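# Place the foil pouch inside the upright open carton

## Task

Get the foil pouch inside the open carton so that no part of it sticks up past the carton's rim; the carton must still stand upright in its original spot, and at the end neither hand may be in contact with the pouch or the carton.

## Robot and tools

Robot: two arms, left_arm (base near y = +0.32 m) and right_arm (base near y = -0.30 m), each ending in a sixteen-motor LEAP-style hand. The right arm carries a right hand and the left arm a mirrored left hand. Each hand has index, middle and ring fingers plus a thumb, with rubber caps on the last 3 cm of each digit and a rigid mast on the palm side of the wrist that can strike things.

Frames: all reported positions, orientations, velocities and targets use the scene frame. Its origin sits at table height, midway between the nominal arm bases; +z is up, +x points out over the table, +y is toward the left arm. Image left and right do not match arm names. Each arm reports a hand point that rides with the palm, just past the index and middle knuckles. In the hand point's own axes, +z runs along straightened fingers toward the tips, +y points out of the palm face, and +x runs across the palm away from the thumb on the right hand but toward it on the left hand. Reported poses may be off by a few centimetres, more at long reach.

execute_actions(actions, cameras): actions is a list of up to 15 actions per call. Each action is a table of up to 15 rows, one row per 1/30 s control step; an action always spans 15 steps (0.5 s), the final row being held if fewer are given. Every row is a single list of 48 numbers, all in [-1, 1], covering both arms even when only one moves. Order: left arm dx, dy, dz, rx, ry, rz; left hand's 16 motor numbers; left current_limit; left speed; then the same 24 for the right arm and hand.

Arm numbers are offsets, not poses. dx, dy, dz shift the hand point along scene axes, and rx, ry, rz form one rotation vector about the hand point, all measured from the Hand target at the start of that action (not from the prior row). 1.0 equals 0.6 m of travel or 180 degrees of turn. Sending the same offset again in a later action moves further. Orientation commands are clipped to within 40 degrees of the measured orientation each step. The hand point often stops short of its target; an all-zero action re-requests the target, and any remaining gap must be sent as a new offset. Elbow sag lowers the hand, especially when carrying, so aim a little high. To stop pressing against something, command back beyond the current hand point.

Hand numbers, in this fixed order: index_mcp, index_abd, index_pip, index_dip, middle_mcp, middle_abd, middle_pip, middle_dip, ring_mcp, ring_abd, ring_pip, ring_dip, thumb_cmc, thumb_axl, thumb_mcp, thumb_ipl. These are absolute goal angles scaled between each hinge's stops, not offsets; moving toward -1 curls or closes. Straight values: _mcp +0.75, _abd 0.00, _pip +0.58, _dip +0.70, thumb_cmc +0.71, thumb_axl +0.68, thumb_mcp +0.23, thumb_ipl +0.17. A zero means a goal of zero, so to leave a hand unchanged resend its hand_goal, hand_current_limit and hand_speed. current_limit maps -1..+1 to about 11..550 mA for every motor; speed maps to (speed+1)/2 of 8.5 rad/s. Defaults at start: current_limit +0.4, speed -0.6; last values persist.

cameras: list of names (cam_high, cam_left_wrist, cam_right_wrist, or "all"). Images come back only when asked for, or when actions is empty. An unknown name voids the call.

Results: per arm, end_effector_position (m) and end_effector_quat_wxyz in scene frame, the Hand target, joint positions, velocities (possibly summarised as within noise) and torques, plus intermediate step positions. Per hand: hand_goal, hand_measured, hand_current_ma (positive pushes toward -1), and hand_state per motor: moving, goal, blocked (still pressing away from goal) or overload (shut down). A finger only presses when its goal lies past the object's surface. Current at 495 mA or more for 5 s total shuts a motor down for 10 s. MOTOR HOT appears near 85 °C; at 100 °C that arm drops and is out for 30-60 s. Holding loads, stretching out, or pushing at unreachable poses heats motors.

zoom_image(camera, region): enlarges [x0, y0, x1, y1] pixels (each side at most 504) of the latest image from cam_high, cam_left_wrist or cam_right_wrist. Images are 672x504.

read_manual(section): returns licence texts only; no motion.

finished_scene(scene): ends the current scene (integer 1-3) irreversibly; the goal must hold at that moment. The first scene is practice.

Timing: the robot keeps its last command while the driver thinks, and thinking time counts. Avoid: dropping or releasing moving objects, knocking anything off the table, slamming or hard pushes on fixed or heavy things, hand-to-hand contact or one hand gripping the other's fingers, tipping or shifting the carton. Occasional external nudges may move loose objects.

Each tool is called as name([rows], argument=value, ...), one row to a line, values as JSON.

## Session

execute_actions(actions=[])

Scene clock: 0.00 s.
left_arm: end_effector_position=(+0.1390, +0.0427, +0.3003) hand_goal=(+0.754, +0.000, +0.576, +0.696, +0.754, +0.000, +0.576, +0.696, +0.754, +0.000, +0.576, +0.696, +0.714, +0.678, +0.226, +0.168) hand_measured=(+0.754, +0.000, +0.576, +0.696, +0.754, +0.000, +0.576, +0.696, +0.754, +0.000, +0.576, +0.696, +0.714, +0.678, +0.226, +0.168) hand_current_ma=(+0, +0, +0, +0, +0, +0, +0, +0, +0, +0, +0, +0, +0, +0, +0, +0) hand_state=(goal, goal, goal, goal, goal, goal, goal, goal, goal, goal, goal, goal, goal, goal, goal, goal) hand_current_limit=0.40 hand_speed=-0.60 end_effector_quat_wxyz=(+0.028, +0.632, +0.772, +0.056) | right_arm: end_effector_position=(+0.3653, -0.2702, +0.2563) hand_goal=(+0.754, +0.000, +0.576, +0.696, +0.754, +0.000, +0.576, +0.696, +0.754, +0.000, +0.576, +0.696, +0.714, +0.678, +0.226, +0.168) hand_measured=(+0.754, +0.000, +0.576, +0.696, +0.754, +0.000, +0.576, +0.696, +0.754, +0.000, +0.576, +0.696, +0.714, +0.678, +0.226, +0.168) hand_current_ma=(+0, +0, +0, +0, +0, +0, +0, +0, +0, +0, +0, +0, +0, +0, +0, +0) hand_state=(goal, goal, goal, goal, goal, goal, goal, goal, goal, goal, goal, goal, goal, goal, goal, goal) hand_current_limit=0.40 hand_speed=-0.60 end_effector_quat_wxyz=(+0.364, +0.494, +0.746, -0.259)
Joint positions: left_arm=[-1.359 1.222 1.283 -1.655 -0.124 -1.522] | right_arm=[0.544 1.165 0.877 -1.452 0.915 0.18]
Joint velocities: within noise
Joint torques (N m): no reading
Heat: left arm: hottest elbow 33 °C; right arm: hottest shoulder 35 °C.
Hand target: left_arm +0.1403, +0.0379, +0.3119; +0.041, +0.631, +0.773, +0.046 | right_arm +0.3713, -0.2670, +0.2681; +0.370, +0.500, +0.743, -0.248
camera_calibration:
cam_left_wrist: T_world_to_cam=[[-0.489759, -0.863265, -0.122106, 0.110743], [-0.672638, 0.285019, 0.682878, -0.174378], [-0.554703, 0.416578, -0.720255, 0.403487], [0, 0, 0, 1]] pos_world=[0.16076, -0.022782, 0.423215]
cam_right_wrist: T_world_to_cam=[[0.765958, -0.225169, 0.602169, -0.458036], [-0.600481, 0.0839892, 0.795216, -0.00354953], [-0.229634, -0.970693, -0.0708773, -0.0348387], [0, 0, 0, 1]] pos_world=[0.340705, -0.136655, 0.276169]

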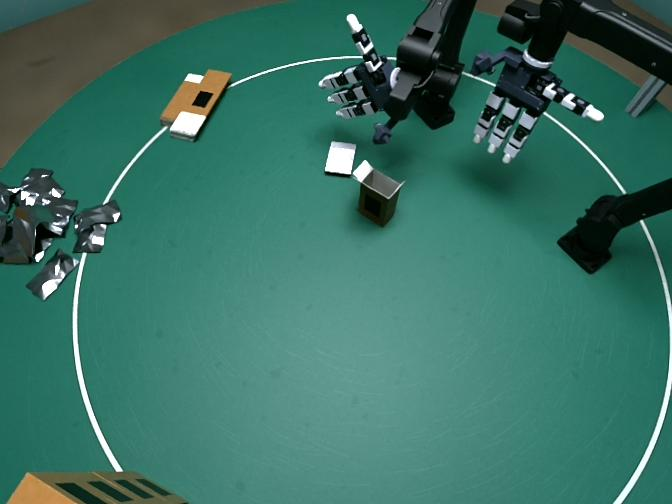

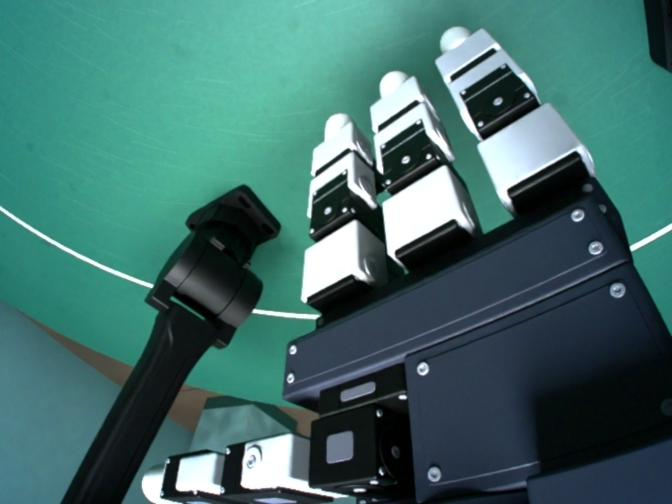

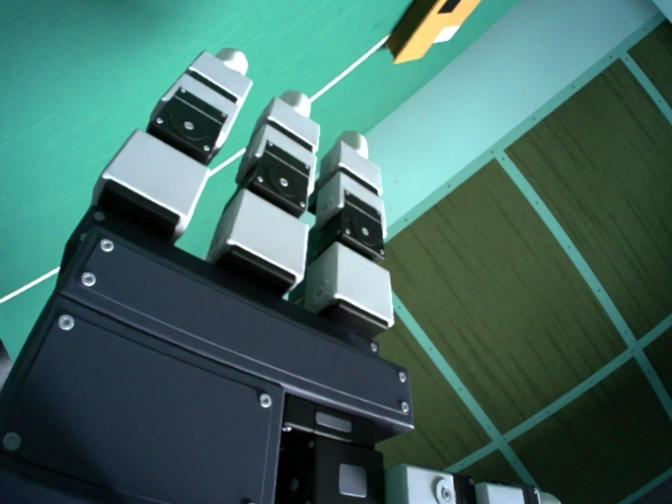

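zoom_image(camera="cam_high", region=[310, 125, 430, 245])

Scaled by 4.200 from the camera's 672x504 image, which has a finer 960x720 frame.

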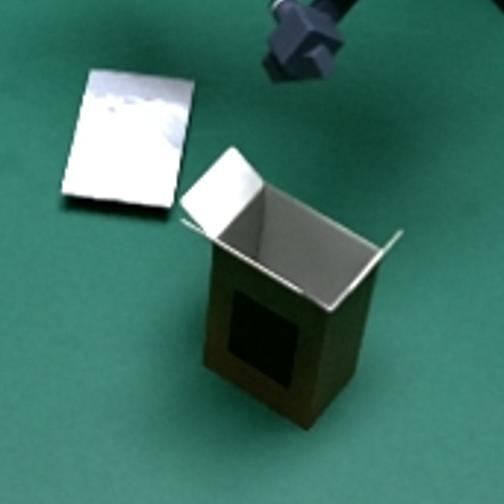

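execute_actions([
  [[0.153,0.15,0.05,0,0,0.125,0.754,0,0.576,0.696,0.754,0,0.576,0.696,0.754,0,0.576,0.696,0.714,0.678,0.226,0.168,0.4,-0.6,-0.042,-0.017,0.02,0.07,-0.0244,-0.1227,0.754,0,0.576,0.696,0.754,0,0.576,0.696,0.754,0,0.576,0.696,0.3,0.68,0.2,0.1,0.4,-0.6]],
  [[0.085,0.197,0,0,0,0.125,0.754,0,0.576,0.696,0.754,0,0.576,0.696,0.754,0,0.576,0.696,0.714,0.678,0.226,0.168,0.4,-0.6,-0.042,-0.017,0.02,0.07,-0.0244,-0.1227,0.754,0,0.576,0.696,0.754,0,0.576,0.696,0.754,0,0.576,0.696,-0.643,0.68,0.169,0.06,0.4,-0.6]],
  [[0.002,0.215,0,0,0,0.125,0.754,0,0.576,0.696,0.754,0,0.576,0.696,0.754,0,0.576,0.696,0.714,0.678,0.226,0.168,0.4,-0.6,-0.042,-0.017,0,0.07,-0.0244,-0.1227,0.754,0,0.576,0.696,0.754,0,0.576,0.696,0.754,0,0.576,0.696,-0.643,0.68,0.169,0.06,0.4,-0.6]],
  [[-0.078,0.2,0,0,0,0.125,0.754,0,0.576,0.696,0.754,0,0.576,0.696,0.754,0,0.576,0.696,0.714,0.678,0.226,0.168,0.4,-0.6,-0.042,-0.017,0,0.07,-0.0244,-0.1227,0.754,0,0.576,0.696,0.754,0,0.576,0.696,0.754,0,0.576,0.696,-0.643,0.68,0.169,0.06,0.4,-0.6]],
  [[0,0,0,0,0,0,0.754,0,0.576,0.696,0.754,0,0.576,0.696,0.754,0,0.576,0.696,0.714,0.678,0.226,0.168,0.4,-0.6,-0.042,-0.017,0,0.07,-0.0244,-0.1227,0.754,0,0.576,0.696,0.754,0,0.576,0.696,0.754,0,0.576,0.696,-0.643,0.68,0.169,0.06,0.4,-0.6]],
], cameras=["cam_high","cam_right_wrist"])

Scene clock: 49.67 s.
left_arm: end_effector_position=(+0.2291, +0.4913, +0.3202) hand_goal=(+0.754, +0.000, +0.576, +0.696, +0.754, +0.000, +0.576, +0.696, +0.754, +0.000, +0.576, +0.696, +0.714, +0.678, +0.226, +0.168) hand_measured=(+0.754, +0.000, +0.576, +0.696, +0.754, +0.000, +0.576, +0.696, +0.754, +0.000, +0.576, +0.696, +0.716, +0.678, +0.224, +0.168) hand_current_ma=(+0, +0, +0, +0, +0, +0, +0, +0, +0, +0, +0, +0, +0, +0, -1, +0) hand_state=(goal, goal, goal, goal, goal, goal, goal, goal, goal, goal, goal, goal, goal, goal, goal, goal) hand_current_limit=0.40 hand_speed=-0.60 end_effector_quat_wxyz=(-0.016, -0.102, +0.992, +0.066) | right_arm: end_effector_position=(+0.2368, -0.3158, +0.2814) hand_goal=(+0.754, +0.000, +0.576, +0.696, +0.754, +0.000, +0.576, +0.696, +0.754, +0.000, +0.576, +0.696, -0.642, +0.680, +0.170, +0.060) hand_measured=(+0.752, -0.002, +0.576, +0.696, +0.752, -0.002, +0.576, +0.696, +0.752, -0.002, +0.576, +0.696, -0.642, +0.678, +0.168, +0.060) hand_current_ma=(+0, +0, +0, +0, +0, +0, +0, +0, +0, +0, +0, +0, +0, +0, +0, +0) hand_state=(goal, goal, goal, goal, goal, goal, goal, goal, goal, goal, goal, goal, goal, goal, goal, goal) hand_current_limit=0.40 hand_speed=-0.60 end_effector_quat_wxyz=(-0.135, +0.991, -0.002, -0.009)
Joint positions: left_arm=[0.183 1.199 1.314 -1.703 -0.135 -1.556] | right_arm=[0.108 1.085 1.156 -1.642 -0.271 1.636]
Joint torques (N m): left_arm=[-0.38 -8.18 12.14 -0.35 -0.19 0.13] | right_arm=[-0.79 -5.25 11.73 0.34 -0.2 0.2]
Heat: left arm: hottest elbow 38 °C; right arm: hottest elbow 36 °C.
Hand target: left_arm +0.2375, +0.4951, +0.3420; -0.003, -0.100, +0.993, +0.062 | right_arm +0.2452, -0.3180, +0.2920; -0.138, +0.990, -0.014, +0.011
Off the commanded pose: left_arm 0.024 m, 2 deg | right_arm 0.014 m, 3 deg.
joint sent to its limit (left arm) — joint 4 (wrist pitch), lower limit. The joint targets still meet the commanded pose.
Step readings (end_effector_position of left_arm | right_arm):
0: (+0.1390, +0.0427, +0.3003) | (+0.3653, -0.2702, +0.2563)
1: (+0.1399, +0.0434, +0.3003) | (+0.3648, -0.2701, +0.2556)
2: (+0.1426, +0.0467, +0.3002) | (+0.3613, -0.2700, +0.2518)
4: (+0.1597, +0.0640, +0.3012) | (+0.3513, -0.2715, +0.2439)
8: (+0.2048, +0.1157, +0.3060) | (+0.3362, -0.2793, +0.2467)
15: (+0.2237, +0.1366, +0.3153) | (+0.3387, -0.2836, +0.2644)
16: (+0.2246, +0.1370, +0.3162) | (+0.3381, -0.2836, +0.2638)
17: (+0.2265, +0.1404, +0.3161) | (+0.3340, -0.2824, +0.2598)
19: (+0.2377, +0.1611, +0.3164) | (+0.3247, -0.2794, +0.2533)
23: (+0.2647, +0.2234, +0.3189) | (+0.3170, -0.2787, +0.2589)
30: (+0.2723, +0.2511, +0.3180) | (+0.3156, -0.2831, +0.2710)
31: (+0.2725, +0.2520, +0.3179) | (+0.3143, -0.2832, +0.2702)
32: (+0.2730, +0.2558, +0.3173) | (+0.3098, -0.2822, +0.2664)
34: (+0.2757, +0.2790, +0.3175) | (+0.3010, -0.2806, +0.2602)
38: (+0.2771, +0.3466, +0.3201) | (+0.2949, -0.2876, +0.2642)
45: (+0.2738, +0.3753, +0.3192) | (+0.2909, -0.2949, +0.2712)
46: (+0.2736, +0.3761, +0.3191) | (+0.2897, -0.2944, +0.2705)
47: (+0.2725, +0.3799, +0.3187) | (+0.2853, -0.2918, +0.2670)
49: (+0.2663, +0.4026, +0.3187) | (+0.2773, -0.2882, +0.2621)
53: (+0.2417, +0.4658, +0.3214) | (+0.2712, -0.2998, +0.2671)
60: (+0.2279, +0.4911, +0.3205) | (+0.2652, -0.3061, +0.2724)
61: (+0.2281, +0.4910, +0.3204) | (+0.2642, -0.3051, +0.2719)
62: (+0.2283, +0.4910, +0.3203) | (+0.2606, -0.3012, +0.2695)
64: (+0.2286, +0.4911, +0.3203) | (+0.2546, -0.2974, +0.2670)
68: (+0.2288, +0.4912, +0.3202) | (+0.2460, -0.3123, +0.2742)
75: (+0.2290, +0.4913, +0.3202) | (+0.2377, -0.3164, +0.2813)
camera_calibration:
cam_right_wrist: T_world_to_cam=[[-0.797488, -0.577764, -0.173786, 0.0922333], [-0.425505, 0.334386, 0.840911, -0.0719585], [-0.427736, 0.744564, -0.51251, 0.606035], [0, 0, 0, 1]] pos_world=[0.302159, -0.37388, 0.387138]
Images, in order (width x height): cam_high 672x504, cam_right_wrist 672x504.

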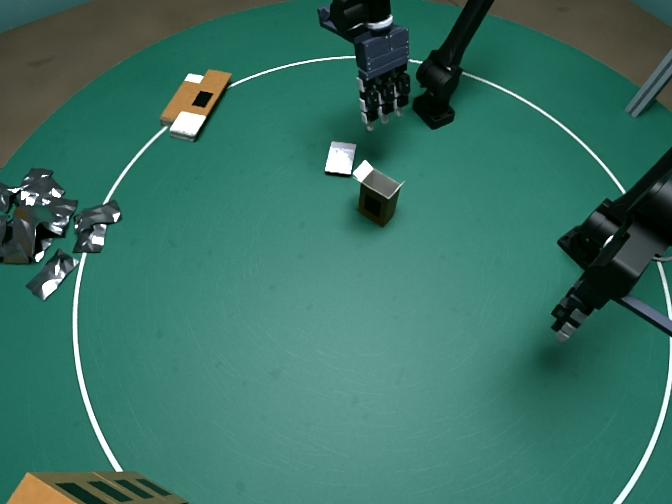

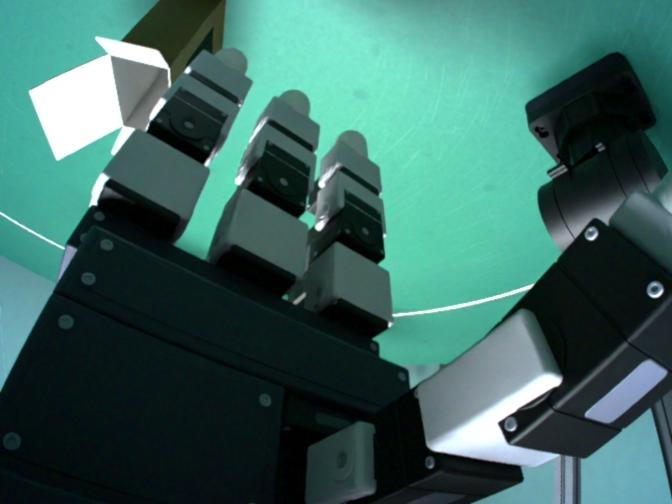

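zoom_image(camera="cam_high", region=[320, 80, 440, 200])

Scaled by 4.200 from the camera's 672x504 image, which has a finer 960x720 frame.

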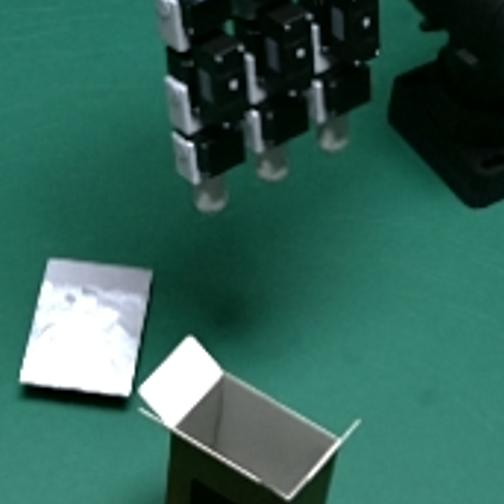

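execute_actions([
  [[0,0,0,0,0,0,0.754,0,0.576,0.696,0.754,0,0.576,0.696,0.754,0,0.576,0.696,0.714,0.678,0.226,0.168,0.4,-0.6,0.025,-0.01,-0.11,0,0,0,0.754,0,0.576,0.696,0.754,0,0.576,0.696,0.754,0,0.576,0.696,-0.643,0.68,0.169,0.06,0.4,-0.6]],
  [[0,0,0,0,0,0,0.754,0,0.576,0.696,0.754,0,0.576,0.696,0.754,0,0.576,0.696,0.714,0.678,0.226,0.168,0.4,-0.6,0,0,-0.11,0,0,0,0.754,0,0.576,0.696,0.754,0,0.576,0.696,0.754,0,0.576,0.696,-0.643,0.68,0.169,0.06,0.4,-0.6]],
  [[0,0,0,0,0,0,0.754,0,0.576,0.696,0.754,0,0.576,0.696,0.754,0,0.576,0.696,0.714,0.678,0.226,0.168,0.4,-0.6,0,0,-0.07,0,0,0,0.754,0,0.576,0.696,0.754,0,0.576,0.696,0.754,0,0.576,0.696,-0.643,0.68,0.169,0.06,0.4,-0.6]],
], cameras=["cam_high","cam_right_wrist"])

zoom_image(camera="cam_high", region=[300, 90, 420, 210])

Scene clock: 60.10 s.
left_arm: end_effector_position=(+0.2291, +0.4912, +0.3202) hand_goal=(+0.754, +0.000, +0.576, +0.696, +0.754, +0.000, +0.576, +0.696, +0.754, +0.000, +0.576, +0.696, +0.714, +0.678, +0.226, +0.168) hand_measured=(+0.754, +0.000, +0.576, +0.696, +0.754, +0.000, +0.576, +0.696, +0.754, +0.000, +0.576, +0.696, +0.716, +0.678, +0.224, +0.168) hand_current_ma=(+0, +0, +0, +0, +0, +0, +0, +0, +0, +0, +0, +0, +0, +0, -1, +0) hand_state=(goal, goal, goal, goal, goal, goal, goal, goal, goal, goal, goal, goal, goal, goal, goal, goal) hand_current_limit=0.40 hand_speed=-0.60 end_effector_quat_wxyz=(-0.016, -0.102, +0.992, +0.066) | right_arm: end_effector_position=(+0.2532, -0.3198, +0.1163) hand_goal=(+0.754, +0.000, +0.576, +0.696, +0.754, +0.000, +0.576, +0.696, +0.754, +0.000, +0.576, +0.696, -0.642, +0.680, +0.170, +0.060) hand_measured=(+0.752, -0.002, +0.576, +0.696, +0.752, -0.002, +0.576, +0.696, +0.752, -0.002, +0.576, +0.696, -0.642, +0.678, +0.168, +0.060) hand_current_ma=(+0, +0, +0, +0, +0, +0, +0, +0, +0, +0, +0, +0, +0, +0, +0, +0) hand_state=(goal, goal, goal, goal, goal, goal, goal, goal, goal, goal, goal, goal, goal, goal, goal, goal) hand_current_limit=0.40 hand_speed=-0.60 end_effector_quat_wxyz=(-0.137, +0.991, -0.011, +0.002)
Joint positions: left_arm=[0.183 1.199 1.314 -1.703 -0.135 -1.556] | right_arm=[0.088 1.195 0.797 -1.155 -0.274 1.636]
Joint torques (N m): left_arm=[-0.03 -8.29 12.26 -0.57 -0.18 0.16] | right_arm=[-1.08 -5.66 9.4 0.34 -0.13 -0.03]
Heat: left arm: hottest elbow 38 °C; right arm: hottest elbow 37 °C.
Hand target: left_arm +0.2375, +0.4951, +0.3420; -0.003, -0.100, +0.993, +0.062 | right_arm +0.2603, -0.3239, +0.1180; -0.138, +0.990, -0.014, +0.012
Off the commanded pose: left_arm 0.024 m, 2 deg | right_arm 0.008 m, 1 deg.
joint sent to its limit (left arm) — joint 4 (wrist pitch), lower limit. The joint targets still meet the commanded pose.
Step readings (end_effector_position of left_arm | right_arm):
0: (+0.2291, +0.4913, +0.3202) | (+0.2368, -0.3158, +0.2814)
1: (+0.2291, +0.4913, +0.3202) | (+0.2375, -0.3158, +0.2813)
2: (+0.2291, +0.4913, +0.3202) | (+0.2401, -0.3156, +0.2790)
4: (+0.2291, +0.4913, +0.3202) | (+0.2474, -0.3161, +0.2677)
8: (+0.2291, +0.4913, +0.3202) | (+0.2479, -0.3190, +0.2374)
15: (+0.2291, +0.4912, +0.3202) | (+0.2528, -0.3199, +0.2225)
16: (+0.2291, +0.4912, +0.3202) | (+0.2535, -0.3198, +0.2218)
17: (+0.2291, +0.4912, +0.3202) | (+0.2555, -0.3197, +0.2186)
19: (+0.2291, +0.4912, +0.3202) | (+0.2581, -0.3196, +0.2038)
23: (+0.2291, +0.4912, +0.3202) | (+0.2482, -0.3200, +0.1703)
30: (+0.2291, +0.4912, +0.3202) | (+0.2512, -0.3199, +0.1569)
31: (+0.2291, +0.4912, +0.3202) | (+0.2519, -0.3199, +0.1565)
32: (+0.2291, +0.4912, +0.3202) | (+0.2535, -0.3198, +0.1547)
34: (+0.2291, +0.4912, +0.3202) | (+0.2570, -0.3197, +0.1468)
38: (+0.2291, +0.4912, +0.3202) | (+0.2525, -0.3199, +0.1268)
45: (+0.2291, +0.4912, +0.3202) | (+0.2524, -0.3199, +0.1164)
camera_calibration:
cam_right_wrist: T_world_to_cam=[[-0.805817, -0.560751, -0.190308, 0.0837705], [-0.43393, 0.340483, 0.834132, 0.0800051], [-0.402944, 0.754738, -0.517694, 0.528947], [0, 0, 0, 1]] pos_world=[0.315356, -0.379483, 0.22304]
Images, in order (width x height): cam_high 672x504, cam_right_wrist 672x504.

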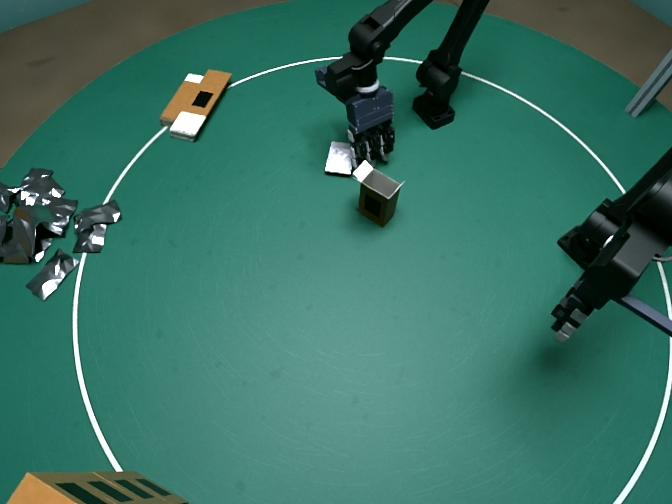

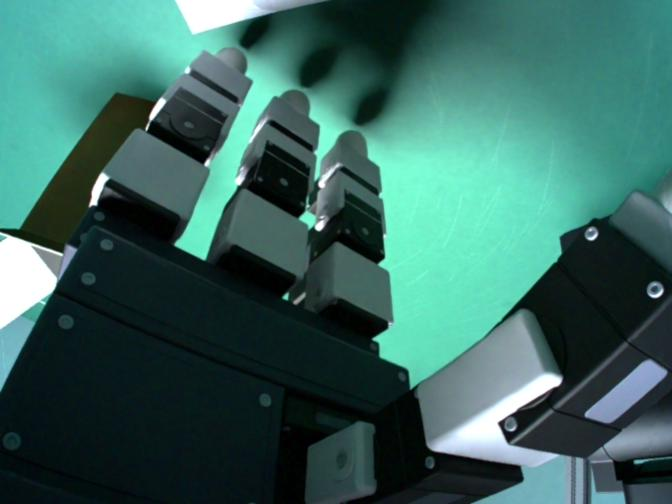

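Scaled by 4.200 from the camera's 672x504 image, which has a finer 960x720 frame.

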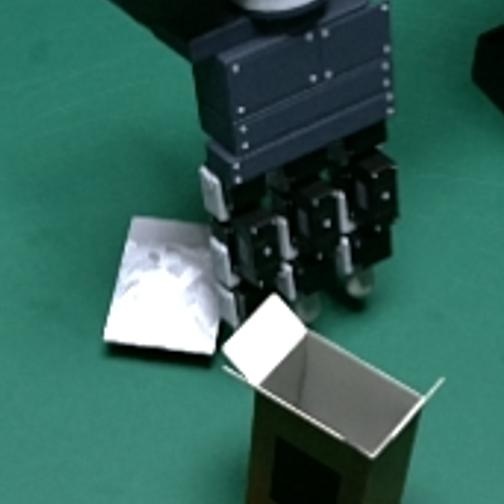

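execute_actions([
  [[0,0,0,0,0,0,0.754,0,0.576,0.696,0.754,0,0.576,0.696,0.754,0,0.576,0.696,0.714,0.678,0.226,0.168,0.4,-0.6,0.01,-0.015,-0.014,0,0,0,0.754,0,0.576,0.696,0.754,0,0.576,0.696,0.754,0,0.576,0.696,-0.643,0.68,0.169,0.06,0.4,-0.6]],
  [[0,0,0,0,0,0,0.754,0,0.576,0.696,0.754,0,0.576,0.696,0.754,0,0.576,0.696,0.714,0.678,0.226,0.168,0.4,-0.6,0.03,-0.02,0,0,0,0,0.754,0,0.576,0.696,0.754,0,0.576,0.696,0.754,0,0.576,0.696,-0.643,0.68,0.169,0.06,0.4,-0.6]],
  [[0,0,0,0,0,0,0.754,0,0.576,0.696,0.754,0,0.576,0.696,0.754,0,0.576,0.696,0.714,0.678,0.226,0.168,0.4,-0.6,0.032,-0.013,0,0,0,0,0.754,0,0.576,0.696,0.754,0,0.576,0.696,0.754,0,0.576,0.696,-0.643,0.68,0.169,0.06,0.4,-0.6]],
  [[0,0,0,0,0,0,0.754,0,0.576,0.696,0.754,0,0.576,0.696,0.754,0,0.576,0.696,0.714,0.678,0.226,0.168,0.4,-0.6,0.01,-0.008,0,0,0,0,0.754,0,0.576,0.696,0.754,0,0.576,0.696,0.754,0,0.576,0.696,-0.643,0.68,0.169,0.06,0.4,-0.6]],
], cameras=["cam_high","cam_right_wrist"])

zoom_image(camera="cam_high", region=[300, 90, 420, 210])

Scene clock: 71.17 s.
left_arm: end_effector_position=(+0.2291, +0.4912, +0.3202) hand_goal=(+0.754, +0.000, +0.576, +0.696, +0.754, +0.000, +0.576, +0.696, +0.754, +0.000, +0.576, +0.696, +0.714, +0.678, +0.226, +0.168) hand_measured=(+0.754, +0.000, +0.576, +0.696, +0.754, +0.000, +0.576, +0.696, +0.754, +0.000, +0.576, +0.696, +0.716, +0.678, +0.224, +0.168) hand_current_ma=(+0, +0, +0, +0, +0, +0, +0, +0, +0, +0, +0, +0, +0, +0, -1, +0) hand_state=(goal, goal, goal, goal, goal, goal, goal, goal, goal, goal, goal, goal, goal, goal, goal, goal) hand_current_limit=0.40 hand_speed=-0.60 end_effector_quat_wxyz=(-0.016, -0.102, +0.992, +0.066) | right_arm: end_effector_position=(+0.2885, -0.3498, +0.0994) hand_goal=(+0.754, +0.000, +0.576, +0.696, +0.754, +0.000, +0.576, +0.696, +0.754, +0.000, +0.576, +0.696, -0.642, +0.680, +0.170, +0.060) hand_measured=(+0.752, -0.002, +0.576, +0.696, +0.752, -0.002, +0.576, +0.696, +0.766, +0.026, +0.584, +0.698, -0.642, +0.678, +0.168, +0.060) hand_current_ma=(+0, +0, +0, +0, +0, +0, +0, +0, +3, +10, +1, +0, +0, +0, +0, +0) hand_state=(goal, goal, goal, goal, goal, goal, goal, goal, goal, blocked, goal, goal, goal, goal, goal, goal) hand_current_limit=0.40 hand_speed=-0.60 end_effector_quat_wxyz=(-0.139, +0.990, -0.013, -0.009)
Joint positions: left_arm=[0.183 1.199 1.314 -1.703 -0.135 -1.556] | right_arm=[-0.008 1.338 0.869 -1.132 -0.278 1.539]
Joint torques (N m): left_arm=[-0.03 -7.71 12.14 -0.35 -0.18 0.19] | right_arm=[-2.14 -7.18 12.04 -0.08 -0.06 -0.03]
Heat: left arm: hottest elbow 39 °C; right arm: hottest elbow 37 °C.
Hand target: left_arm +0.2375, +0.4951, +0.3420; -0.003, -0.100, +0.993, +0.062 | right_arm +0.3095, -0.3575, +0.1096; -0.138, +0.990, -0.014, +0.011
Off the commanded pose: left_arm 0.024 m, 2 deg | right_arm 0.025 m, 2 deg.
joint sent to its limit (left arm) — joint 4 (wrist pitch), lower limit. The joint targets still meet the commanded pose.
Step readings (end_effector_position of left_arm | right_arm):
0: (+0.2291, +0.4912, +0.3202) | (+0.2533, -0.3198, +0.1163)
1: (+0.2291, +0.4912, +0.3202) | (+0.2534, -0.3199, +0.1163)
2: (+0.2291, +0.4912, +0.3202) | (+0.2538, -0.3205, +0.1161)
4: (+0.2291, +0.4912, +0.3202) | (+0.2556, -0.3225, +0.1151)
8: (+0.2291, +0.4912, +0.3202) | (+0.2579, -0.3275, +0.1114)
15: (+0.2291, +0.4912, +0.3202) | (+0.2588, -0.3289, +0.1093)
16: (+0.2291, +0.4912, +0.3202) | (+0.2590, -0.3289, +0.1092)
17: (+0.2291, +0.4912, +0.3202) | (+0.2591, -0.3297, +0.1088)
19: (+0.2291, +0.4912, +0.3202) | (+0.2592, -0.3320, +0.1060)
23: (+0.2291, +0.4912, +0.3202) | (+0.2604, -0.3380, +0.1005)
30: (+0.2291, +0.4912, +0.3202) | (+0.2634, -0.3398, +0.1004)
31: (+0.2291, +0.4912, +0.3202) | (+0.2636, -0.3399, +0.1004)
32: (+0.2291, +0.4912, +0.3202) | (+0.2644, -0.3403, +0.1005)
34: (+0.2291, +0.4912, +0.3202) | (+0.2683, -0.3416, +0.1002)
38: (+0.2291, +0.4912, +0.3202) | (+0.2783, -0.3446, +0.0999)
45: (+0.2291, +0.4912, +0.3202) | (+0.2813, -0.3456, +0.0997)
46: (+0.2291, +0.4912, +0.3202) | (+0.2813, -0.3457, +0.0997)
47: (+0.2291, +0.4912, +0.3202) | (+0.2817, -0.3458, +0.0997)
49: (+0.2291, +0.4912, +0.3202) | (+0.2833, -0.3469, +0.0997)
53: (+0.2291, +0.4912, +0.3202) | (+0.2873, -0.3493, +0.0995)
60: (+0.2291, +0.4912, +0.3202) | (+0.2884, -0.3498, +0.0994)
camera_calibration:
cam_right_wrist: T_world_to_cam=[[-0.810851, -0.558045, -0.176371, 0.0931762], [-0.4159, 0.337405, 0.844503, 0.1123], [-0.411762, 0.758118, -0.505676, 0.559527], [0, 0, 0, 1]] pos_world=[0.35265, -0.410082, 0.204535]
Images, in order (width x height): cam_high 672x504, cam_right_wrist 672x504.

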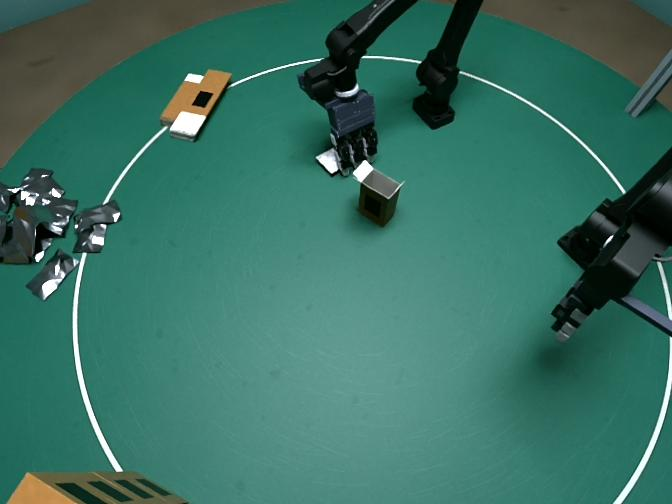

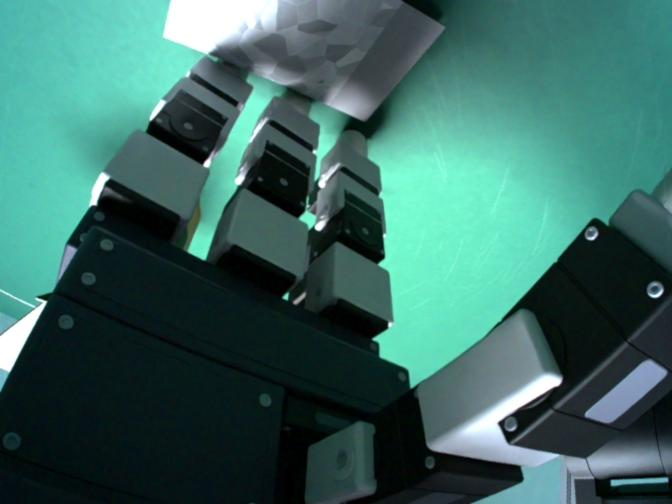

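Scaled by 4.200 from the camera's 672x504 image, which has a finer 960x720 frame.

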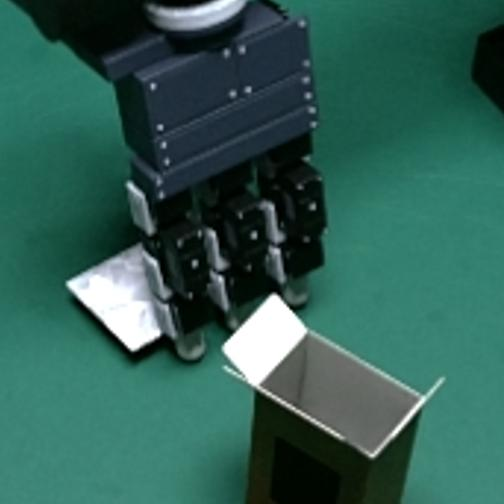

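zoom_image(camera="cam_right_wrist", region=[150, 0, 470, 150])

Scaled by 1.575 from the camera's 672x504 image, which has a finer 960x720 frame.

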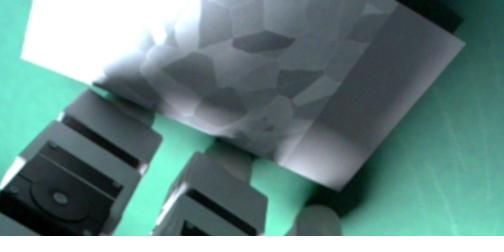

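execute_actions([
  [[0,0,0,0,0,0,0.754,0,0.576,0.696,0.754,0,0.576,0.696,0.754,0,0.576,0.696,0.714,0.678,0.226,0.168,0.4,-0.6,0,0,0.167,0.0856,0.002,0.0074,0.945,0,-0.2,0.4,0.945,0,-0.2,0.4,0.945,0,-0.2,0.4,-0.871,0.68,0.169,0.06,0.4,-0.6]],
  [[0,0,0,0,0,0,0.754,0,0.576,0.696,0.754,0,0.576,0.696,0.754,0,0.576,0.696,0.714,0.678,0.226,0.168,0.4,-0.6,0.0288,0.08,0,0.0856,0.002,0.0074,0.965,0,-0.591,0.261,0.965,0,-0.591,0.261,0.965,0,-0.591,0.261,-0.871,0.68,0.14,0.0,0.4,-0.6]],
  [[0,0,0,0,0,0,0.754,0,0.576,0.696,0.754,0,0.576,0.696,0.754,0,0.576,0.696,0.714,0.678,0.226,0.168,0.4,-0.6,0.0288,0.08,-0.083,0.0856,0.002,0.0074,0.965,0,-0.591,0.261,0.965,0,-0.591,0.261,0.965,0,-0.591,0.261,-0.871,0.68,0.14,0.0,0.4,-0.6]],
], cameras=["cam_high","cam_right_wrist"])

zoom_image(camera="cam_high", region=[290, 90, 410, 210])

Scene clock: 95.90 s.
left_arm: end_effector_position=(+0.2291, +0.4912, +0.3202) hand_goal=(+0.754, +0.000, +0.576, +0.696, +0.754, +0.000, +0.576, +0.696, +0.754, +0.000, +0.576, +0.696, +0.714, +0.678, +0.226, +0.168) hand_measured=(+0.754, +0.000, +0.576, +0.696, +0.754, +0.000, +0.576, +0.696, +0.754, +0.000, +0.576, +0.696, +0.716, +0.678, +0.224, +0.168) hand_current_ma=(+0, +0, +0, +0, +0, +0, +0, +0, +0, +0, +0, +0, +0, +0, -1, +0) hand_state=(goal, goal, goal, goal, goal, goal, goal, goal, goal, goal, goal, goal, goal, goal, goal, goal) hand_current_limit=0.40 hand_speed=-0.60 end_effector_quat_wxyz=(-0.016, -0.102, +0.992, +0.066) | right_arm: end_effector_position=(+0.3379, -0.2648, +0.1547) hand_goal=(+0.966, +0.000, -0.590, +0.262, +0.966, +0.000, -0.590, +0.262, +0.966, +0.000, -0.590, +0.262, -0.870, +0.680, +0.140, +0.000) hand_measured=(+0.956, +0.000, -0.588, +0.266, +0.954, +0.000, -0.588, +0.264, +0.954, +0.002, -0.588, +0.264, -0.866, +0.678, +0.138, +0.002) hand_current_ma=(-2, +0, +0, +0, -3, +0, +0, +0, -3, +0, +0, +0, +0, +0, +0, +0) hand_state=(goal, goal, goal, goal, goal, goal, goal, goal, goal, goal, goal, goal, goal, goal, goal, goal) hand_current_limit=0.40 hand_speed=-0.60 end_effector_quat_wxyz=(-0.515, +0.857, +0.001, -0.017)
Joint positions: left_arm=[0.183 1.199 1.314 -1.703 -0.135 -1.556] | right_arm=[-0.155 1.54 1.126 -1.571 -1.033 1.13]
Joint torques (N m): left_arm=[0.32 -8 12.19 -0.46 -0.23 0.18] | right_arm=[0.62 -11.34 8.96 -0.69 -0.85 -0.1]
Heat: left arm: hottest elbow 40 °C; right arm: hottest elbow 40 °C.
Hand target: left_arm +0.2375, +0.4951, +0.3420; -0.003, -0.100, +0.993, +0.062 | right_arm +0.3441, -0.2615, +0.1601; -0.516, +0.857, +0.015, -0.009
Off the commanded pose: left_arm 0.024 m, 2 deg | right_arm 0.009 m, 2 deg.
joint sent to its limit (left arm) — joint 4 (wrist pitch), lower limit. The joint targets still meet the commanded pose.
Step readings (end_effector_position of left_arm | right_arm):
0: (+0.2291, +0.4912, +0.3202) | (+0.2885, -0.3498, +0.0994)
1: (+0.2291, +0.4912, +0.3202) | (+0.2887, -0.3490, +0.0999)
2: (+0.2291, +0.4912, +0.3202) | (+0.2859, -0.3448, +0.1024)
4: (+0.2291, +0.4912, +0.3202) | (+0.2812, -0.3394, +0.1162)
8: (+0.2291, +0.4912, +0.3202) | (+0.2898, -0.3477, +0.1656)
15: (+0.2291, +0.4912, +0.3202) | (+0.2991, -0.3514, +0.2030)
16: (+0.2291, +0.4912, +0.3202) | (+0.2983, -0.3494, +0.2026)
17: (+0.2291, +0.4912, +0.3202) | (+0.2979, -0.3408, +0.2017)
19: (+0.2291, +0.4912, +0.3202) | (+0.3004, -0.3232, +0.2010)
23: (+0.2291, +0.4912, +0.3202) | (+0.3092, -0.3088, +0.1977)
30: (+0.2291, +0.4912, +0.3202) | (+0.3096, -0.3046, +0.1940)
31: (+0.2291, +0.4912, +0.3202) | (+0.3102, -0.3031, +0.1945)
32: (+0.2291, +0.4912, +0.3202) | (+0.3136, -0.2954, +0.1960)
34: (+0.2291, +0.4912, +0.3202) | (+0.3226, -0.2804, +0.1968)
38: (+0.2291, +0.4912, +0.3202) | (+0.3343, -0.2684, +0.1786)
45: (+0.2291, +0.4912, +0.3202) | (+0.3359, -0.2650, +0.1549)
camera_calibration:
cam_right_wrist: T_world_to_cam=[[-0.803864, -0.276565, -0.526607, 0.316782], [-0.410686, -0.382373, 0.827725, -0.132316], [-0.43028, 0.881648, 0.193794, 0.474212], [0, 0, 0, 1]] pos_world=[0.404353, -0.381071, 0.184442]
Images, in order (width x height): cam_high 672x504, cam_right_wrist 672x504.

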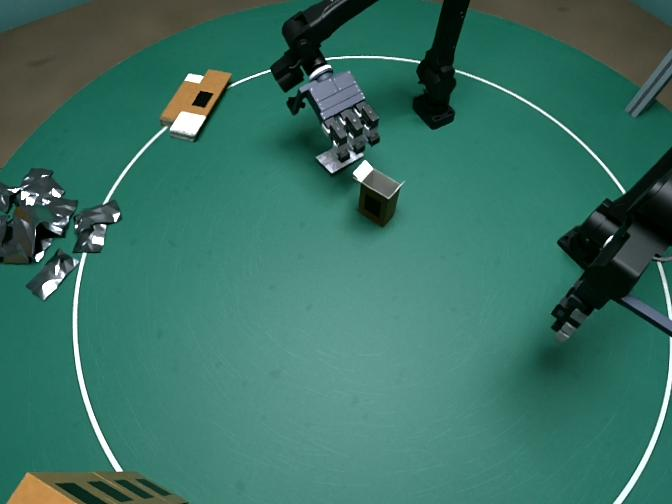

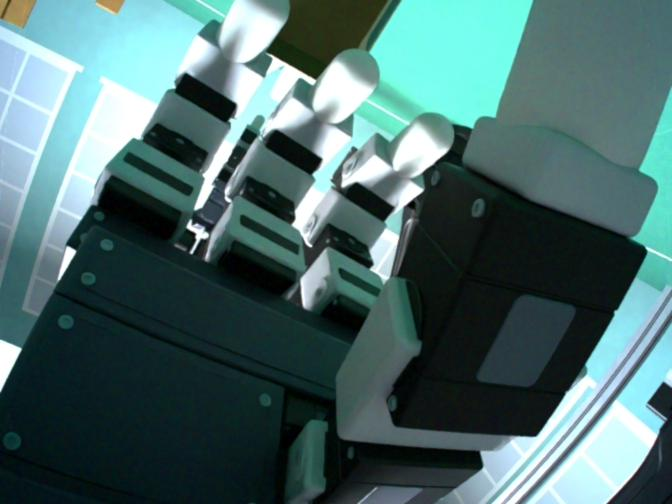

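Scaled by 4.200 from the camera's 672x504 image, which has a finer 960x720 frame.

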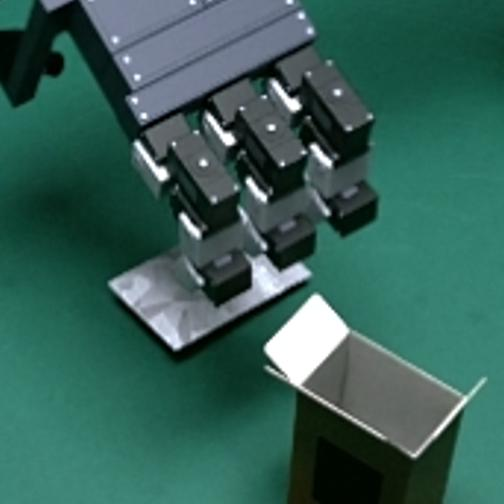

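execute_actions([
  [[0,0,0,0,0,0,0.754,0,0.576,0.696,0.754,0,0.576,0.696,0.754,0,0.576,0.696,0.714,0.678,0.226,0.168,0.4,-0.6,0,-0.0257,-0.08,0,0,0,0.965,0,-0.591,0.261,0.965,0,-0.591,0.261,0.965,0,-0.591,0.261,-0.871,0.68,0.14,0.0,0.4,-0.6]],
  [[0,0,0,0,0,0,0.754,0,0.576,0.696,0.754,0,0.576,0.696,0.754,0,0.576,0.696,0.714,0.678,0.226,0.168,0.4,-0.6,0,0,-0.08,0,0,0,0.965,0,-0.591,0.261,0.965,0,-0.591,0.261,0.965,0,-0.591,0.261,-0.871,0.68,0.14,0.0,0.4,-0.6]],
], cameras=["cam_high","cam_right_wrist"])

zoom_image(camera="cam_high", region=[290, 90, 410, 210])

Scene clock: 102.13 s.
left_arm: end_effector_position=(+0.2291, +0.4912, +0.3202) hand_goal=(+0.754, +0.000, +0.576, +0.696, +0.754, +0.000, +0.576, +0.696, +0.754, +0.000, +0.576, +0.696, +0.714, +0.678, +0.226, +0.168) hand_measured=(+0.754, +0.000, +0.576, +0.696, +0.754, +0.000, +0.576, +0.696, +0.754, +0.000, +0.576, +0.696, +0.716, +0.678, +0.224, +0.168) hand_current_ma=(+0, +0, +0, +0, +0, +0, +0, +0, +0, +0, +0, +0, +0, +0, -1, +0) hand_state=(goal, goal, goal, goal, goal, goal, goal, goal, goal, goal, goal, goal, goal, goal, goal, goal) hand_current_limit=0.40 hand_speed=-0.60 end_effector_quat_wxyz=(-0.016, -0.102, +0.992, +0.066) | right_arm: end_effector_position=(+0.3370, -0.2700, +0.0633) hand_goal=(+0.966, +0.000, -0.590, +0.262, +0.966, +0.000, -0.590, +0.262, +0.966, +0.000, -0.590, +0.262, -0.870, +0.680, +0.140, +0.000) hand_measured=(+0.956, +0.000, -0.588, +0.266, +0.954, +0.000, -0.588, +0.264, +0.954, +0.002, -0.588, +0.264, -0.866, +0.678, +0.138, +0.002) hand_current_ma=(-2, +0, +0, +0, -3, +0, +0, +0, -3, +0, +0, +0, +0, +0, +0, +0) hand_state=(goal, goal, goal, goal, goal, goal, goal, goal, goal, goal, goal, goal, goal, goal, goal, goal) hand_current_limit=0.40 hand_speed=-0.60 end_effector_quat_wxyz=(-0.518, +0.855, +0.012, -0.023)
Joint positions: left_arm=[0.183 1.199 1.314 -1.703 -0.135 -1.556] | right_arm=[-0.168 1.688 1.024 -1.382 -1.023 1.058]
Joint torques (N m): left_arm=[0.44 -7.94 12.04 -0.38 -0.19 0.16] | right_arm=[-1.49 -11.69 7.23 -0.4 -0.6 -0.06]
Heat: left arm: hottest elbow 40 °C; right arm: hottest elbow 39 °C.
Hand target: left_arm +0.2375, +0.4951, +0.3420; -0.003, -0.100, +0.993, +0.062 | right_arm +0.3440, -0.2770, +0.0640; -0.516, +0.857, +0.015, -0.009
Off the commanded pose: left_arm 0.024 m, 2 deg | right_arm 0.010 m, 2 deg.
joint sent to its limit (left arm) — joint 4 (wrist pitch), lower limit. The joint targets still meet the commanded pose.
Step readings (end_effector_position of left_arm | right_arm):
0: (+0.2291, +0.4912, +0.3202) | (+0.3379, -0.2648, +0.1547)
1: (+0.2291, +0.4912, +0.3202) | (+0.3380, -0.2648, +0.1547)
2: (+0.2291, +0.4912, +0.3202) | (+0.3385, -0.2649, +0.1537)
4: (+0.2291, +0.4912, +0.3202) | (+0.3400, -0.2653, +0.1478)
8: (+0.2291, +0.4912, +0.3202) | (+0.3370, -0.2668, +0.1273)
15: (+0.2291, +0.4912, +0.3202) | (+0.3361, -0.2697, +0.1111)
16: (+0.2291, +0.4912, +0.3202) | (+0.3366, -0.2699, +0.1110)
17: (+0.2291, +0.4912, +0.3202) | (+0.3379, -0.2702, +0.1091)
19: (+0.2291, +0.4912, +0.3202) | (+0.3412, -0.2709, +0.1013)
23: (+0.2291, +0.4912, +0.3202) | (+0.3384, -0.2702, +0.0791)
30: (+0.2291, +0.4912, +0.3202) | (+0.3364, -0.2699, +0.0636)
camera_calibration:
cam_right_wrist: T_world_to_cam=[[-0.795565, -0.293134, -0.530234, 0.259431], [-0.402718, -0.397997, 0.824267, -0.0657254], [-0.452653, 0.869293, 0.198582, 0.500008], [0, 0, 0, 1]] pos_world=[0.406256, -0.384764, 0.0924416]
Images, in order (width x height): cam_high 672x504, cam_right_wrist 672x504.

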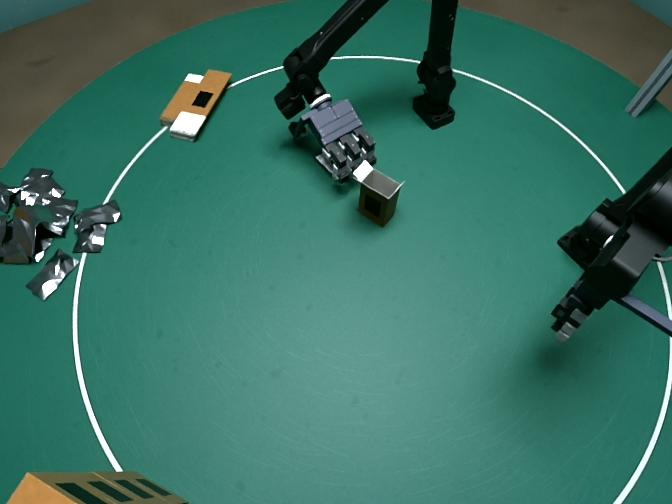

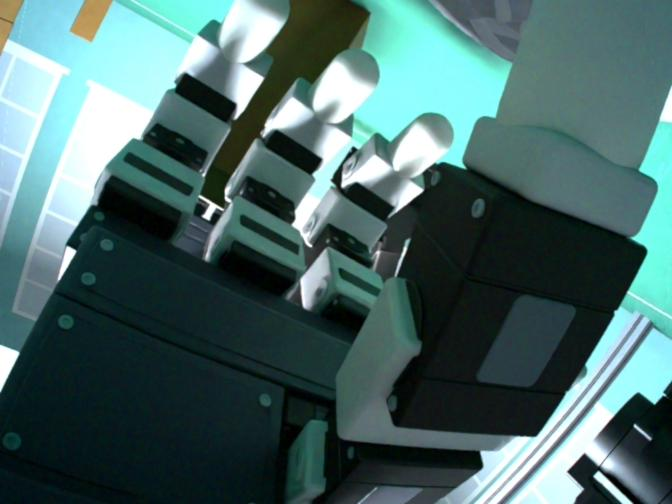

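Scaled by 4.200 from the camera's 672x504 image, which has a finer 960x720 frame.

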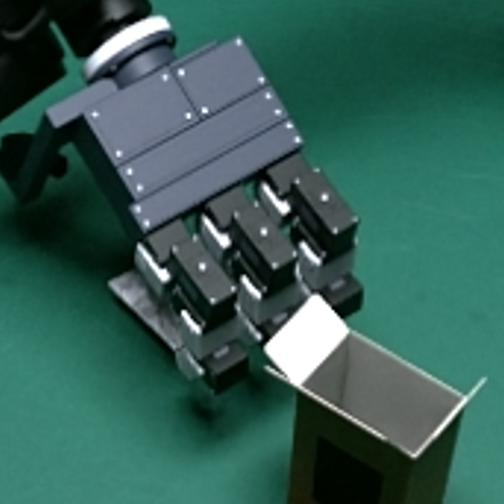

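execute_actions([
  [[0,0,0,0,0,0,0.754,0,0.576,0.696,0.754,0,0.576,0.696,0.754,0,0.576,0.696,0.714,0.678,0.226,0.168,0.4,-0.6,0,-0.02,-0.03,0,0,0,0.965,0,-0.591,0.261,0.965,0,-0.591,0.261,0.965,0,-0.591,0.261,-0.871,0.68,0.14,0.0,0.4,-0.6]],
  [[0,0,0,0,0,0,0.754,0,0.576,0.696,0.754,0,0.576,0.696,0.754,0,0.576,0.696,0.714,0.678,0.226,0.168,0.4,-0.6,0,0,-0.026,0,0,0,0.965,0,-0.591,0.261,0.965,0,-0.591,0.261,0.965,0,-0.591,0.261,-0.871,0.68,0.14,0.0,0.4,-0.8]],
], cameras=["cam_high","cam_right_wrist"])

zoom_image(camera="cam_high", region=[290, 100, 410, 220])

zoom_image(camera="cam_right_wrist", region=[340, 0, 672, 240])

Scene clock: 112.87 s.
left_arm: end_effector_position=(+0.2291, +0.4912, +0.3202) hand_goal=(+0.754, +0.000, +0.576, +0.696, +0.754, +0.000, +0.576, +0.696, +0.754, +0.000, +0.576, +0.696, +0.714, +0.678, +0.226, +0.168) hand_measured=(+0.754, +0.000, +0.576, +0.696, +0.754, +0.000, +0.576, +0.696, +0.754, +0.000, +0.576, +0.696, +0.716, +0.678, +0.224, +0.168) hand_current_ma=(+0, +0, +0, +0, +0, +0, +0, +0, +0, +0, +0, +0, +0, +0, -1, +0) hand_state=(goal, goal, goal, goal, goal, goal, goal, goal, goal, goal, goal, goal, goal, goal, goal, goal) hand_current_limit=0.40 hand_speed=-0.60 end_effector_quat_wxyz=(-0.016, -0.102, +0.992, +0.066) | right_arm: end_effector_position=(+0.3402, -0.2834, +0.0336) hand_goal=(+0.966, +0.000, -0.590, +0.262, +0.966, +0.000, -0.590, +0.262, +0.966, +0.000, -0.590, +0.262, -0.870, +0.680, +0.140, +0.000) hand_measured=(+0.956, +0.000, -0.588, +0.266, +0.954, +0.000, -0.588, +0.264, +0.954, +0.002, -0.588, +0.264, -0.866, +0.678, +0.138, +0.002) hand_current_ma=(-2, +0, +0, +0, -3, +0, +0, +0, -3, +0, +0, +0, +0, +0, +0, +0) hand_state=(goal, goal, goal, goal, goal, goal, goal, goal, goal, goal, goal, goal, goal, goal, goal, goal) hand_current_limit=0.40 hand_speed=-0.80 end_effector_quat_wxyz=(-0.517, +0.856, +0.013, -0.017)
Joint positions: left_arm=[0.183 1.199 1.314 -1.703 -0.135 -1.556] | right_arm=[-0.199 1.755 1.016 -1.335 -1.011 1.013]
Joint torques (N m): left_arm=[0.15 -8.29 12.26 -0.43 -0.19 0.12] | right_arm=[-1.85 -11.87 6.27 -0.38 -0.57 -0.07]
Heat: left arm: hottest elbow 41 °C; right arm: hottest elbow 39 °C.
Hand target: left_arm +0.2375, +0.4951, +0.3420; -0.003, -0.100, +0.993, +0.062 | right_arm +0.3440, -0.2890, +0.0304; -0.516, +0.857, +0.015, -0.009
Off the commanded pose: left_arm 0.024 m, 2 deg | right_arm 0.008 m, 1 deg.
joint sent to its limit (left arm) — joint 4 (wrist pitch), lower limit. The joint targets still meet the commanded pose.
Step readings (end_effector_position of left_arm | right_arm):
0: (+0.2291, +0.4912, +0.3202) | (+0.3370, -0.2700, +0.0633)
1: (+0.2291, +0.4912, +0.3202) | (+0.3370, -0.2701, +0.0633)
2: (+0.2291, +0.4912, +0.3202) | (+0.3373, -0.2711, +0.0631)
4: (+0.2291, +0.4912, +0.3202) | (+0.3380, -0.2734, +0.0611)
8: (+0.2291, +0.4912, +0.3202) | (+0.3382, -0.2798, +0.0537)
15: (+0.2291, +0.4912, +0.3202) | (+0.3380, -0.2829, +0.0483)
16: (+0.2291, +0.4912, +0.3202) | (+0.3383, -0.2829, +0.0482)
17: (+0.2291, +0.4912, +0.3202) | (+0.3388, -0.2831, +0.0477)
19: (+0.2291, +0.4912, +0.3202) | (+0.3412, -0.2836, +0.0453)
23: (+0.2291, +0.4912, +0.3202) | (+0.3420, -0.2838, +0.0384)
30: (+0.2291, +0.4912, +0.3202) | (+0.3400, -0.2833, +0.0337)
camera_calibration:
cam_right_wrist: T_world_to_cam=[[-0.791178, -0.290679, -0.538092, 0.241826], [-0.413207, -0.394584, 0.820709, -0.0406424], [-0.450885, 0.87167, 0.192076, 0.519259], [0, 0, 0, 1]] pos_world=[0.40866, -0.398366, 0.0637434]
Images, in order (width x height): cam_high 672x504, cam_right_wrist 672x504.

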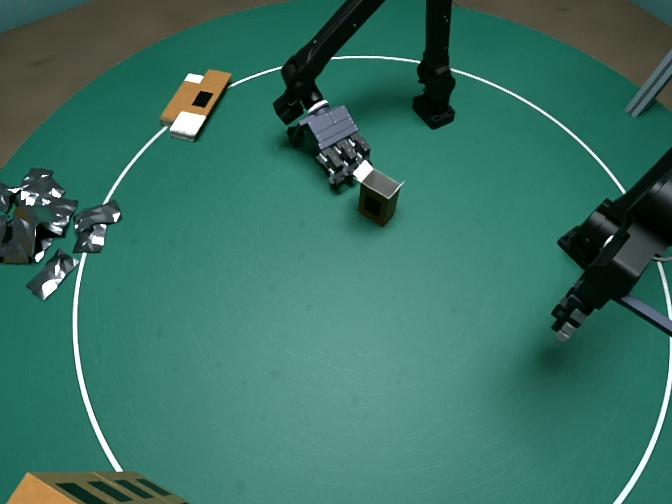

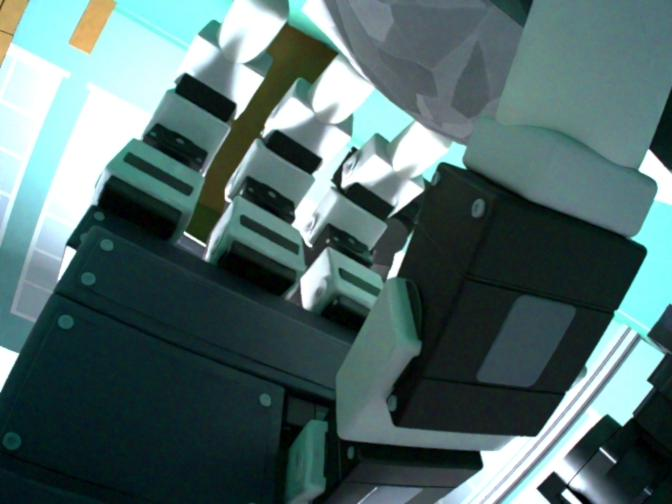

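Scaled by 4.200 from the camera's 672x504 image, which has a finer 960x720 frame.

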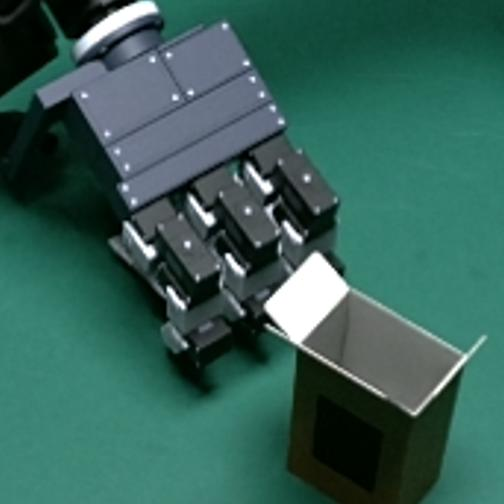

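Scaled by 1.518 from the camera's 672x504 image, which has a finer 960x720 frame.

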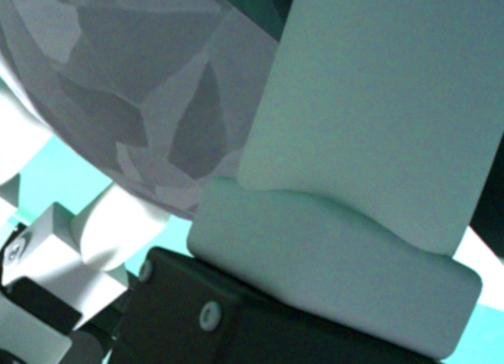

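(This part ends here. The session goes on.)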